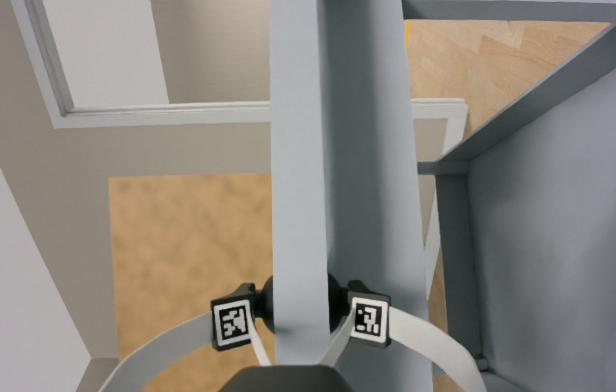

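>>> move --blocking false --r1 '{"base":{"translate_m":-0.37,"strafe_m":-0.2},"pace":"slow","contact_limits":{"translate_m":0.6}}'

>>> wait --seconds 6

>>> wait --seconds 0.5 --cameras '["r1_wrist_camera","r1_head_camera"]'

Scene clock: 683.43 s.
move: r1 moving
r1.base_odometry: x=-3.259 y=-1.006 heading=+0.731
r1.turned_by_wheels: +0.000
r1.turned_by_imu: +0.000
r1.base_tilt: forward=-1.6 right=+1.2
r1.lidar_m: 0.46 0.32 2.46 2.37 2.50 3.38 3.75 3.36 2.44 2.33 1.16 1.13
r1.base_status: translate_m moving; strafe_m moving
r1.joint_positions: lift_m=+0.684 arm_m=+0.000 wrist_yaw_rad=+0.550 wrist_pitch_rad=+0.003 wrist_roll_rad=+1.570 gripper_m=-0.019
r1.joint_status: not commanded
r1.measured_speeds: translate_m=-0.049 strafe_m=-0.026 rotate_rad=+0.004 lift_m=+0.000 arm_m=+0.000 wrist_yaw_rad=+0.013 wrist_pitch_rad=+0.000 wrist_roll_rad=+0.000
r1.motor_effort: lift_m=+14(14) arm_m=-4(4) wheel_0=-3(6) wheel_1=-6(9) wheel_2=+8(9)
r1.servo_current: wrist_yaw_rad=33(65) wrist_pitch_rad=39(52) wrist_roll_rad=46(52) gripper_m=65(72)
r1.contact_limits: translate_m 0.6
r1.hand_pose: x=+0.4625 y=+0.0761 z=+0.8616 quat_wxyz=(+0.681, +0.680, +0.193, +0.191) (m; r1's base frame)
r1.wrist_depth_mm: - - - 202 266 1576 1138 / 1863 - - 258 260 1708 - / - - - 252 254 1863 - / - 449 449 246 248 - - / - 455 452 239 242 - - / - 455 208 196 183 - - / - 154 462 144 230 - -
r2.base_odometry: x=-3.422 y=+0.055 heading=-1.704
r2.turned_by_wheels: +0.000
r2.turned_by_imu: +0.000
r2.base_tilt: forward=-0.6 right=+0.0
r2.lidar_m: 0.39 0.87 0.87 4.70 3.09 1.73 1.47 1.46 1.31 1.11 0.90 0.51
r2.base_status: not commanded
r2.joint_positions: lift_m=+0.880 arm_m=+0.000 wrist_yaw_rad=-0.028 wrist_pitch_rad=+0.001 wrist_roll_rad=+0.000 gripper_m=-0.019
r2.joint_status: not commanded
r2.measured_speeds: all 0
r2.motor_effort: lift_m=+21(21) arm_m=-3(4) wheel_0=+11(11) wheel_1=-4(4) wheel_2=+15(15)
r2.servo_current: wrist_yaw_rad=137(143) wrist_pitch_rad=46(46) wrist_roll_rad=59(59) gripper_m=85(98)
r2.contact_limits: translate_m 0.8
r2.hand_pose: x=+0.4567 y=-0.0954 z=+1.0577 quat_wxyz=(+1.000, +0.000, +0.001, -0.014) (m; r2's base frame)
r2.wrist_depth_mm: - - 232 248 258 273 286 / - - 233 249 260 274 286 / - - 233 250 260 276 290 / - - 236 250 262 277 290 / 768 831 235 169 265 278 291 / 759 162 179 169 264 281 293 / 1138 156 238 - 137 286 297
pictures: none

Scene clock: 688.30 s.
earlier move: r1 done
r1.base_odometry: x=-3.396 y=-1.389 heading=+0.730
r1.turned_by_wheels: +0.000
r1.turned_by_imu: -0.001
r1.base_tilt: forward=-1.6 right=+1.3
r1.lidar_m: 0.80 0.69 2.66 2.56 2.67 3.43 3.36 3.06 2.24 2.15 2.22 1.33
r1.base_status: done
r1.joint_positions: lift_m=+0.684 arm_m=+0.000 wrist_yaw_rad=+0.553 wrist_pitch_rad=+0.002 wrist_roll_rad=+1.570 gripper_m=-0.019
r1.joint_status: not commanded
r1.measured_speeds: all 0
r1.motor_effort: lift_m=+15(15) arm_m=+4(4) wheel_0=-3(7) wheel_1=-2(9) wheel_2=+3(12)
r1.servo_current: wrist_yaw_rad=59(72) wrist_pitch_rad=46(52) wrist_roll_rad=46(72) gripper_m=52(78)
r1.contact_limits: translate_m 0.6
r1.hand_pose: x=+0.4622 y=+0.0770 z=+0.8619 quat_wxyz=(+0.681, +0.680, +0.194, +0.192) (m; r1's base frame)
r1.wrist_depth_mm: - - - - - 1708 1182 / - - - - - 1576 1138 / - - - 621 - 627 1118 / - - 842 597 - - 603 / - - 820 591 - - 597 / - - 820 198 180 - 585 / - - 180 146 145 - 569
r2.base_odometry: x=-3.422 y=+0.055 heading=-1.704
r2.turned_by_wheels: +0.000
r2.turned_by_imu: +0.001
r2.base_tilt: forward=-0.7 right=+0.0
r2.lidar_m: 0.40 0.90 0.89 1.22 3.10 1.74 1.47 1.46 1.33 1.13 0.88 0.49
r2.base_status: not commanded
r2.joint_positions: lift_m=+0.880 arm_m=+0.000 wrist_yaw_rad=-0.028 wrist_pitch_rad=+0.001 wrist_roll_rad=+0.000 gripper_m=-0.019
r2.joint_status: not commanded
r2.measured_speeds: all 0
r2.on_its_own: wrist_yaw_rad is at rest, and its servo_current (130 mA) is outside its rest range (0 to 104 mA)
r2.motor_effort: lift_m=+21(21) arm_m=-4(4) wheel_0=+11(11) wheel_1=-4(4) wheel_2=+15(15)
r2.servo_current: wrist_yaw_rad=130(143) wrist_pitch_rad=39(46) wrist_roll_rad=52(59) gripper_m=91(104)
r2.contact_limits: translate_m 0.8
r2.hand_pose: x=+0.4567 y=-0.0954 z=+1.0577 quat_wxyz=(+1.000, +0.000, +0.001, -0.014) (m; r2's base frame)
r2.wrist_depth_mm: - - 231 247 259 274 287 / - - 233 248 258 274 289 / - - 234 251 262 276 290 / - - 236 252 263 278 291 / 778 - 235 169 266 278 291 / 759 162 179 169 266 281 293 / - 234 239 - 137 287 297
wait: 4.87 of 6 s (r1 has come to rest)
pictures: none

Scene clock: 688.80 s.
r1.base_odometry: x=-3.396 y=-1.389 heading=+0.730
r1.turned_by_wheels: +0.000
r1.turned_by_imu: +0.000
r1.base_tilt: forward=-1.6 right=+1.3
r1.lidar_m: 0.77 0.70 2.67 2.56 2.69 3.45 3.36 3.04 2.25 2.15 2.22 1.32
r1.base_status: done
r1.joint_positions: lift_m=+0.684 arm_m=+0.000 wrist_yaw_rad=+0.553 wrist_pitch_rad=+0.002 wrist_roll_rad=+1.570 gripper_m=-0.019
r1.joint_status: not commanded
r1.measured_speeds: all 0
r1.motor_effort: lift_m=+15(15) arm_m=+4(4) wheel_0=-3(7) wheel_1=-2(9) wheel_2=+2(12)
r1.servo_current: wrist_yaw_rad=59(72) wrist_pitch_rad=52(52) wrist_roll_rad=39(72) gripper_m=52(78)
r1.contact_limits: translate_m 0.6
r1.hand_pose: x=+0.4622 y=+0.0770 z=+0.8619 quat_wxyz=(+0.681, +0.680, +0.194, +0.192) (m; r1's base frame)
r1.wrist_depth_mm: - - - - - 1756 1229 / - - - - - 1618 1182 / - - - 615 - 621 1118 / - - 809 597 - - 609 / - - 831 597 - - 597 / - - 820 198 179 - 585 / - - 180 146 145 - 574
r2.base_odometry: x=-3.422 y=+0.055 heading=-1.704
r2.turned_by_wheels: +0.000
r2.turned_by_imu: +0.000
r2.base_tilt: forward=-0.7 right=+0.0
r2.lidar_m: 0.39 0.91 0.91 1.19 3.11 1.72 1.45 1.44 1.33 1.13 0.88 0.51
r2.base_status: not commanded
r2.joint_positions: lift_m=+0.880 arm_m=+0.000 wrist_yaw_rad=-0.028 wrist_pitch_rad=+0.001 wrist_roll_rad=+0.000 gripper_m=-0.019
r2.joint_status: not commanded
r2.measured_speeds: all 0
r2.on_its_own: wrist_yaw_rad is at rest, and its servo_current (130 mA) is outside its rest range (0 to 104 mA)
r2.motor_effort: lift_m=+21(21) arm_m=-3(4) wheel_0=+11(11) wheel_1=-3(4) wheel_2=+15(15)
r2.servo_current: wrist_yaw_rad=130(143) wrist_pitch_rad=39(46) wrist_roll_rad=46(59) gripper_m=91(104)
r2.contact_limits: translate_m 0.8
r2.hand_pose: x=+0.4567 y=-0.0954 z=+1.0577 quat_wxyz=(+1.000, +0.000, +0.001, -0.014) (m; r2's base frame)
r2.wrist_depth_mm: - - 232 247 257 273 286 / - - 232 249 259 274 287 / - - 234 250 260 274 290 / - - 236 251 262 278 291 / 778 - 235 169 265 278 290 / 768 162 179 170 264 279 293 / - 235 240 - 137 286 296
wait: 0.50 s; at rest by 0.27 s
pictures: r1_head_camera, r1_wrist_camera
Images, in order (width x height): r1_head_camera 420x560, r1_wrist_camera 616x392.

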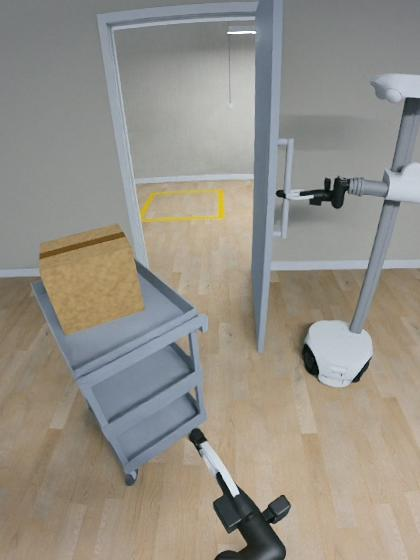

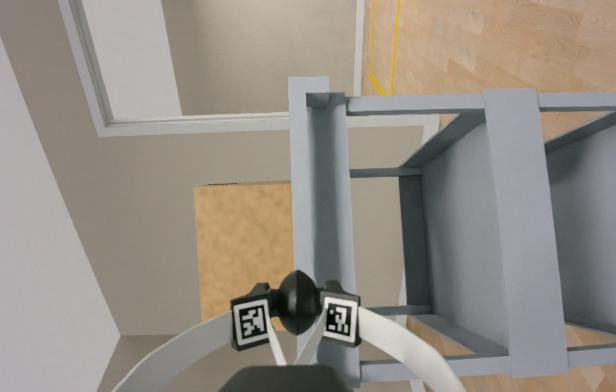

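>>> zoom_image --camera "r1_wrist_camera" --region '[260, 50, 460, 300]'

>>> zoom_image --camera "r1_head_camera" --region '[20, 220, 230, 500]'

Scaled by 2.016.

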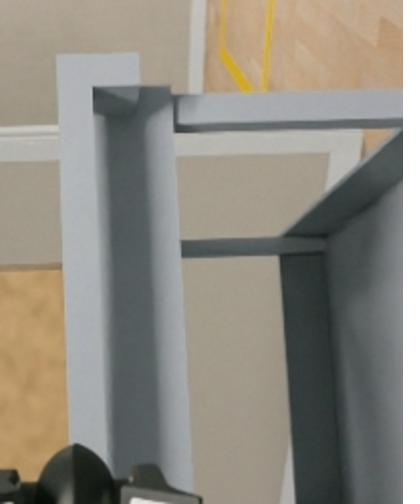

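Scaled by 1.800 from the camera's 420x560 image, which has a finer 600x800 frame.

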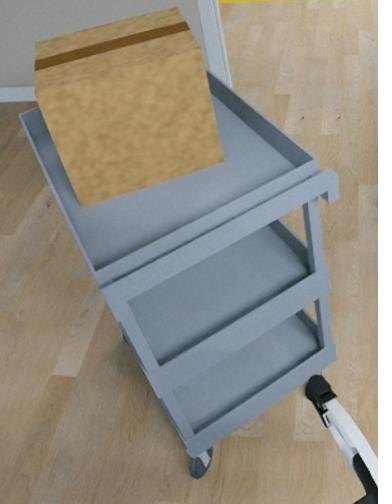

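>>> move --blocking false --r1 '{"base":{"translate_m":0.31,"strafe_m":0.185},"joints":{"gripper_m":0.1,"lift_m":0.687},"pace":"slow","contact_limits":{"translate_m":0.2}}'

>>> wait --seconds 3

>>> wait --seconds 5

>>> wait --seconds 0.5 --cameras '["r1_wrist_camera"]'

Scene clock: 712.93 s.
move: r1 moving
r1.base_odometry: x=-3.392 y=-1.376 heading=+0.730
r1.turned_by_wheels: +0.000
r1.turned_by_imu: -0.001
r1.base_tilt: forward=-1.6 right=+1.3
r1.lidar_m: 0.77 0.70 2.69 2.56 2.67 3.44 3.36 3.09 2.23 2.15 2.23 1.31
r1.base_status: translate_m moving; strafe_m moving
r1.joint_positions: lift_m=+0.687 arm_m=+0.000 wrist_yaw_rad=+0.553 wrist_pitch_rad=+0.002 wrist_roll_rad=+1.570 gripper_m=-0.006
r1.joint_status: lift_m moving; gripper_m moving
r1.measured_speeds: translate_m=+0.047 strafe_m=+0.028 rotate_rad=+0.001 lift_m=+0.000 arm_m=+0.000 wrist_yaw_rad=+0.000 wrist_pitch_rad=+0.000 wrist_roll_rad=+0.000
r1.motor_effort: lift_m=+25(25) arm_m=+4(4) wheel_0=-3(5) wheel_1=+3(7) wheel_2=-5(6)
r1.servo_current: wrist_yaw_rad=59(59) wrist_pitch_rad=46(46) wrist_roll_rad=39(72) gripper_m=39(59)
r1.contact_limits: translate_m 0.2
r1.hand_pose: x=+0.4622 y=+0.0770 z=+0.8641 quat_wxyz=(+0.681, +0.680, +0.194, +0.192) (m; r1's base frame)
r1.wrist_depth_mm: - - - - - 1708 1229 / - - - - - 1618 1138 / - - - 615 - - 615 / - - 831 597 - - 591 / - - 798 580 - - 585 / - - 798 202 179 - 569 / - - 181 148 143 - 564
r2.base_odometry: x=-3.422 y=+0.055 heading=-1.704
r2.turned_by_wheels: +0.000
r2.turned_by_imu: +0.000
r2.base_tilt: forward=-0.7 right=+0.0
r2.lidar_m: 0.40 0.90 0.87 1.22 3.11 1.73 1.44 1.45 1.32 1.12 0.89 0.52
r2.base_status: not commanded
r2.joint_positions: lift_m=+0.880 arm_m=+0.000 wrist_yaw_rad=-0.028 wrist_pitch_rad=+0.001 wrist_roll_rad=+0.000 gripper_m=-0.019
r2.joint_status: not commanded
r2.measured_speeds: all 0
r2.motor_effort: lift_m=+21(21) arm_m=-3(4) wheel_0=+11(11) wheel_1=-4(4) wheel_2=+15(15)
r2.servo_current: wrist_yaw_rad=130(137) wrist_pitch_rad=33(46) wrist_roll_rad=46(52) gripper_m=91(91)
r2.contact_limits: translate_m 0.8
r2.hand_pose: x=+0.4567 y=-0.0954 z=+1.0577 quat_wxyz=(+1.000, +0.000, +0.001, -0.014) (m; r2's base frame)
r2.wrist_depth_mm: - - 231 248 259 273 286 / - - 233 249 262 274 287 / - - 235 250 260 276 289 / - - 235 252 263 277 290 / 788 - 236 169 265 278 293 / 768 163 179 170 265 281 294 / - 234 239 - 136 286 298
pictures: none

Scene clock: 715.93 s.
earlier move: r1 moving
r1.base_odometry: x=-3.305 y=-1.097 heading=+0.730
r1.turned_by_wheels: +0.000
r1.turned_by_imu: +0.001
r1.base_tilt: forward=-1.6 right=+1.3
r1.lidar_m: 0.48 0.39 2.53 2.42 2.51 3.45 3.65 3.29 2.40 2.31 1.29 1.17
r1.base_status: translate_m moving; strafe_m moving
r1.joint_positions: lift_m=+0.687 arm_m=+0.000 wrist_yaw_rad=+0.553 wrist_pitch_rad=+0.002 wrist_roll_rad=+1.570 gripper_m=+0.089
r1.joint_status: gripper_m moving; the others done
r1.measured_speeds: translate_m=+0.085 strafe_m=+0.050 rotate_rad=+0.003 lift_m=+0.000 arm_m=+0.000 wrist_yaw_rad=+0.000 wrist_pitch_rad=+0.000 wrist_roll_rad=+0.000
r1.motor_effort: lift_m=+24(25) arm_m=+4(4) wheel_0=-3(6) wheel_1=+4(8) wheel_2=-2(6)
r1.servo_current: wrist_yaw_rad=46(72) wrist_pitch_rad=46(52) wrist_roll_rad=33(72) gripper_m=39(72)
r1.contact_limits: translate_m 0.2
r1.hand_pose: x=+0.4622 y=+0.0770 z=+0.8641 quat_wxyz=(+0.681, +0.680, +0.194, +0.192) (m; r1's base frame)
r1.wrist_depth_mm: 1808 - - - 330 336 334 / 1921 - - - - 1808 1281 / - - - 250 314 1921 - / - - 504 504 306 - - / - - 508 504 298 - - / - - 212 236 190 - - / - 521 521 143 286 151 -
r2.base_odometry: x=-3.422 y=+0.055 heading=-1.704
r2.turned_by_wheels: +0.000
r2.turned_by_imu: +0.000
r2.base_tilt: forward=-0.7 right=+0.0
r2.lidar_m: 0.41 0.89 0.88 1.24 3.14 1.70 1.44 1.44 1.34 1.12 0.92 0.49
r2.base_status: not commanded
r2.joint_positions: lift_m=+0.880 arm_m=+0.000 wrist_yaw_rad=-0.028 wrist_pitch_rad=+0.001 wrist_roll_rad=+0.000 gripper_m=-0.019
r2.joint_status: not commanded
r2.measured_speeds: all 0
r2.motor_effort: lift_m=+21(21) arm_m=-4(4) wheel_0=+11(12) wheel_1=-3(4) wheel_2=+15(15)
r2.servo_current: wrist_yaw_rad=130(143) wrist_pitch_rad=39(52) wrist_roll_rad=46(59) gripper_m=91(98)
r2.contact_limits: translate_m 0.8
r2.hand_pose: x=+0.4567 y=-0.0954 z=+1.0577 quat_wxyz=(+1.000, +0.000, +0.001, -0.014) (m; r2's base frame)
r2.wrist_depth_mm: - - 231 248 257 273 285 / - - 233 249 259 274 286 / - - 234 250 262 274 289 / - - 236 252 263 277 290 / 778 - 236 169 266 278 291 / 778 162 179 170 265 281 293 / - 235 239 - 137 287 297
wait: 3.00 s; no rest
pictures: none

Scene clock: 717.20 s.
earlier move: r1 done
r1.base_odometry: x=-3.289 y=-1.045 heading=+0.730
r1.turned_by_wheels: +0.000
r1.turned_by_imu: +0.000
r1.base_tilt: forward=-1.6 right=+1.3
r1.lidar_m: 0.44 0.32 2.48 2.37 2.49 3.43 3.68 3.31 2.44 2.34 1.23 1.15
r1.base_status: done
r1.joint_positions: lift_m=+0.687 arm_m=+0.000 wrist_yaw_rad=+0.553 wrist_pitch_rad=+0.002 wrist_roll_rad=+1.570 gripper_m=+0.100
r1.joint_status: all done
r1.measured_speeds: all 0
r1.motor_effort: lift_m=+24(25) arm_m=+3(4) wheel_0=-5(7) wheel_1=+3(8) wheel_2=-3(6)
r1.servo_current: wrist_yaw_rad=46(72) wrist_pitch_rad=39(52) wrist_roll_rad=39(72) gripper_m=46(72)
r1.contact_limits: translate_m 0.2
r1.hand_pose: x=+0.4622 y=+0.0770 z=+0.8641 quat_wxyz=(+0.681, +0.680, +0.194, +0.192) (m; r1's base frame)
r1.wrist_depth_mm: 1756 - - - 271 290 1118 / 1808 - - 262 263 1756 1229 / - - - 252 256 1756 - / - - 449 248 251 - - / - 452 452 242 245 - - / - 455 459 182 199 - - / - 462 469 143 236 - -
r2.base_odometry: x=-3.422 y=+0.055 heading=-1.704
r2.turned_by_wheels: +0.000
r2.turned_by_imu: +0.000
r2.base_tilt: forward=-0.7 right=+0.0
r2.lidar_m: 0.38 0.89 0.89 1.32 3.12 1.71 1.46 1.45 1.34 1.11 0.88 0.50
r2.base_status: not commanded
r2.joint_positions: lift_m=+0.880 arm_m=+0.000 wrist_yaw_rad=-0.028 wrist_pitch_rad=+0.001 wrist_roll_rad=+0.000 gripper_m=-0.019
r2.joint_status: not commanded
r2.measured_speeds: all 0
r2.on_its_own: wrist_yaw_rad is at rest, and its servo_current (130 mA) is outside its rest range (0 to 104 mA)
r2.motor_effort: lift_m=+21(21) arm_m=-3(4) wheel_0=+11(12) wheel_1=-4(4) wheel_2=+15(15)
r2.servo_current: wrist_yaw_rad=130(143) wrist_pitch_rad=52(52) wrist_roll_rad=52(59) gripper_m=91(98)
r2.contact_limits: translate_m 0.8
r2.hand_pose: x=+0.4567 y=-0.0954 z=+1.0577 quat_wxyz=(+1.000, +0.000, +0.001, -0.014) (m; r2's base frame)
r2.wrist_depth_mm: - - 231 247 260 274 286 / - - 233 249 259 274 287 / - - 235 249 262 276 290 / - - 235 251 262 277 291 / 778 - 236 168 265 278 290 / 768 162 179 169 265 281 293 / - 234 238 - 136 286 296
wait: 1.27 of 5 s (r1 has come to rest)
pictures: none

Scene clock: 717.70 s.
r1.base_odometry: x=-3.289 y=-1.045 heading=+0.730
r1.turned_by_wheels: +0.000
r1.turned_by_imu: +0.000
r1.base_tilt: forward=-1.6 right=+1.3
r1.lidar_m: 0.46 0.34 2.48 2.39 2.48 3.41 3.67 3.34 2.42 2.35 1.23 1.14
r1.base_status: done
r1.joint_positions: lift_m=+0.687 arm_m=+0.000 wrist_yaw_rad=+0.553 wrist_pitch_rad=+0.002 wrist_roll_rad=+1.570 gripper_m=+0.100
r1.joint_status: all done
r1.measured_speeds: all 0
r1.motor_effort: lift_m=+24(25) arm_m=+3(4) wheel_0=-4(7) wheel_1=+3(8) wheel_2=-3(6)
r1.servo_current: wrist_yaw_rad=65(72) wrist_pitch_rad=39(52) wrist_roll_rad=52(72) gripper_m=46(72)
r1.contact_limits: translate_m 0.2
r1.hand_pose: x=+0.4622 y=+0.0770 z=+0.8641 quat_wxyz=(+0.681, +0.680, +0.194, +0.192) (m; r1's base frame)
r1.wrist_depth_mm: 1708 - - - 268 290 1098 / 1921 - - 263 262 1708 1255 / - - - 254 257 1808 - / - - 449 249 251 - - / - 452 452 242 244 - - / - 455 455 183 199 - - / - 462 462 144 235 - -
r2.base_odometry: x=-3.422 y=+0.055 heading=-1.704
r2.turned_by_wheels: +0.000
r2.turned_by_imu: +0.000
r2.base_tilt: forward=-0.6 right=+0.0
r2.lidar_m: 0.39 0.89 0.91 1.30 3.14 1.74 1.47 1.46 1.32 1.11 0.90 0.51
r2.base_status: not commanded
r2.joint_positions: lift_m=+0.880 arm_m=+0.000 wrist_yaw_rad=-0.028 wrist_pitch_rad=+0.001 wrist_roll_rad=+0.000 gripper_m=-0.019
r2.joint_status: not commanded
r2.measured_speeds: all 0
r2.on_its_own: wrist_yaw_rad is at rest, and its servo_current (143 mA) is outside its rest range (0 to 104 mA)
r2.motor_effort: lift_m=+21(21) arm_m=-3(4) wheel_0=+12(12) wheel_1=-4(4) wheel_2=+15(15)
r2.servo_current: wrist_yaw_rad=143(143) wrist_pitch_rad=39(52) wrist_roll_rad=59(59) gripper_m=91(98)
r2.contact_limits: translate_m 0.8
r2.hand_pose: x=+0.4567 y=-0.0954 z=+1.0577 quat_wxyz=(+1.000, +0.000, +0.001, -0.014) (m; r2's base frame)
r2.wrist_depth_mm: - - 231 248 258 273 286 / - - 233 249 258 274 287 / - - 235 250 262 274 289 / - - 235 250 262 276 291 / 788 - 235 168 265 278 291 / 768 163 179 170 265 281 294 / - 235 238 - 137 287 297
wait: 0.50 s; at rest by 0.27 s
pictures: r1_wrist_camera
Images, in order (width x height): r1_wrist_camera 616x392.

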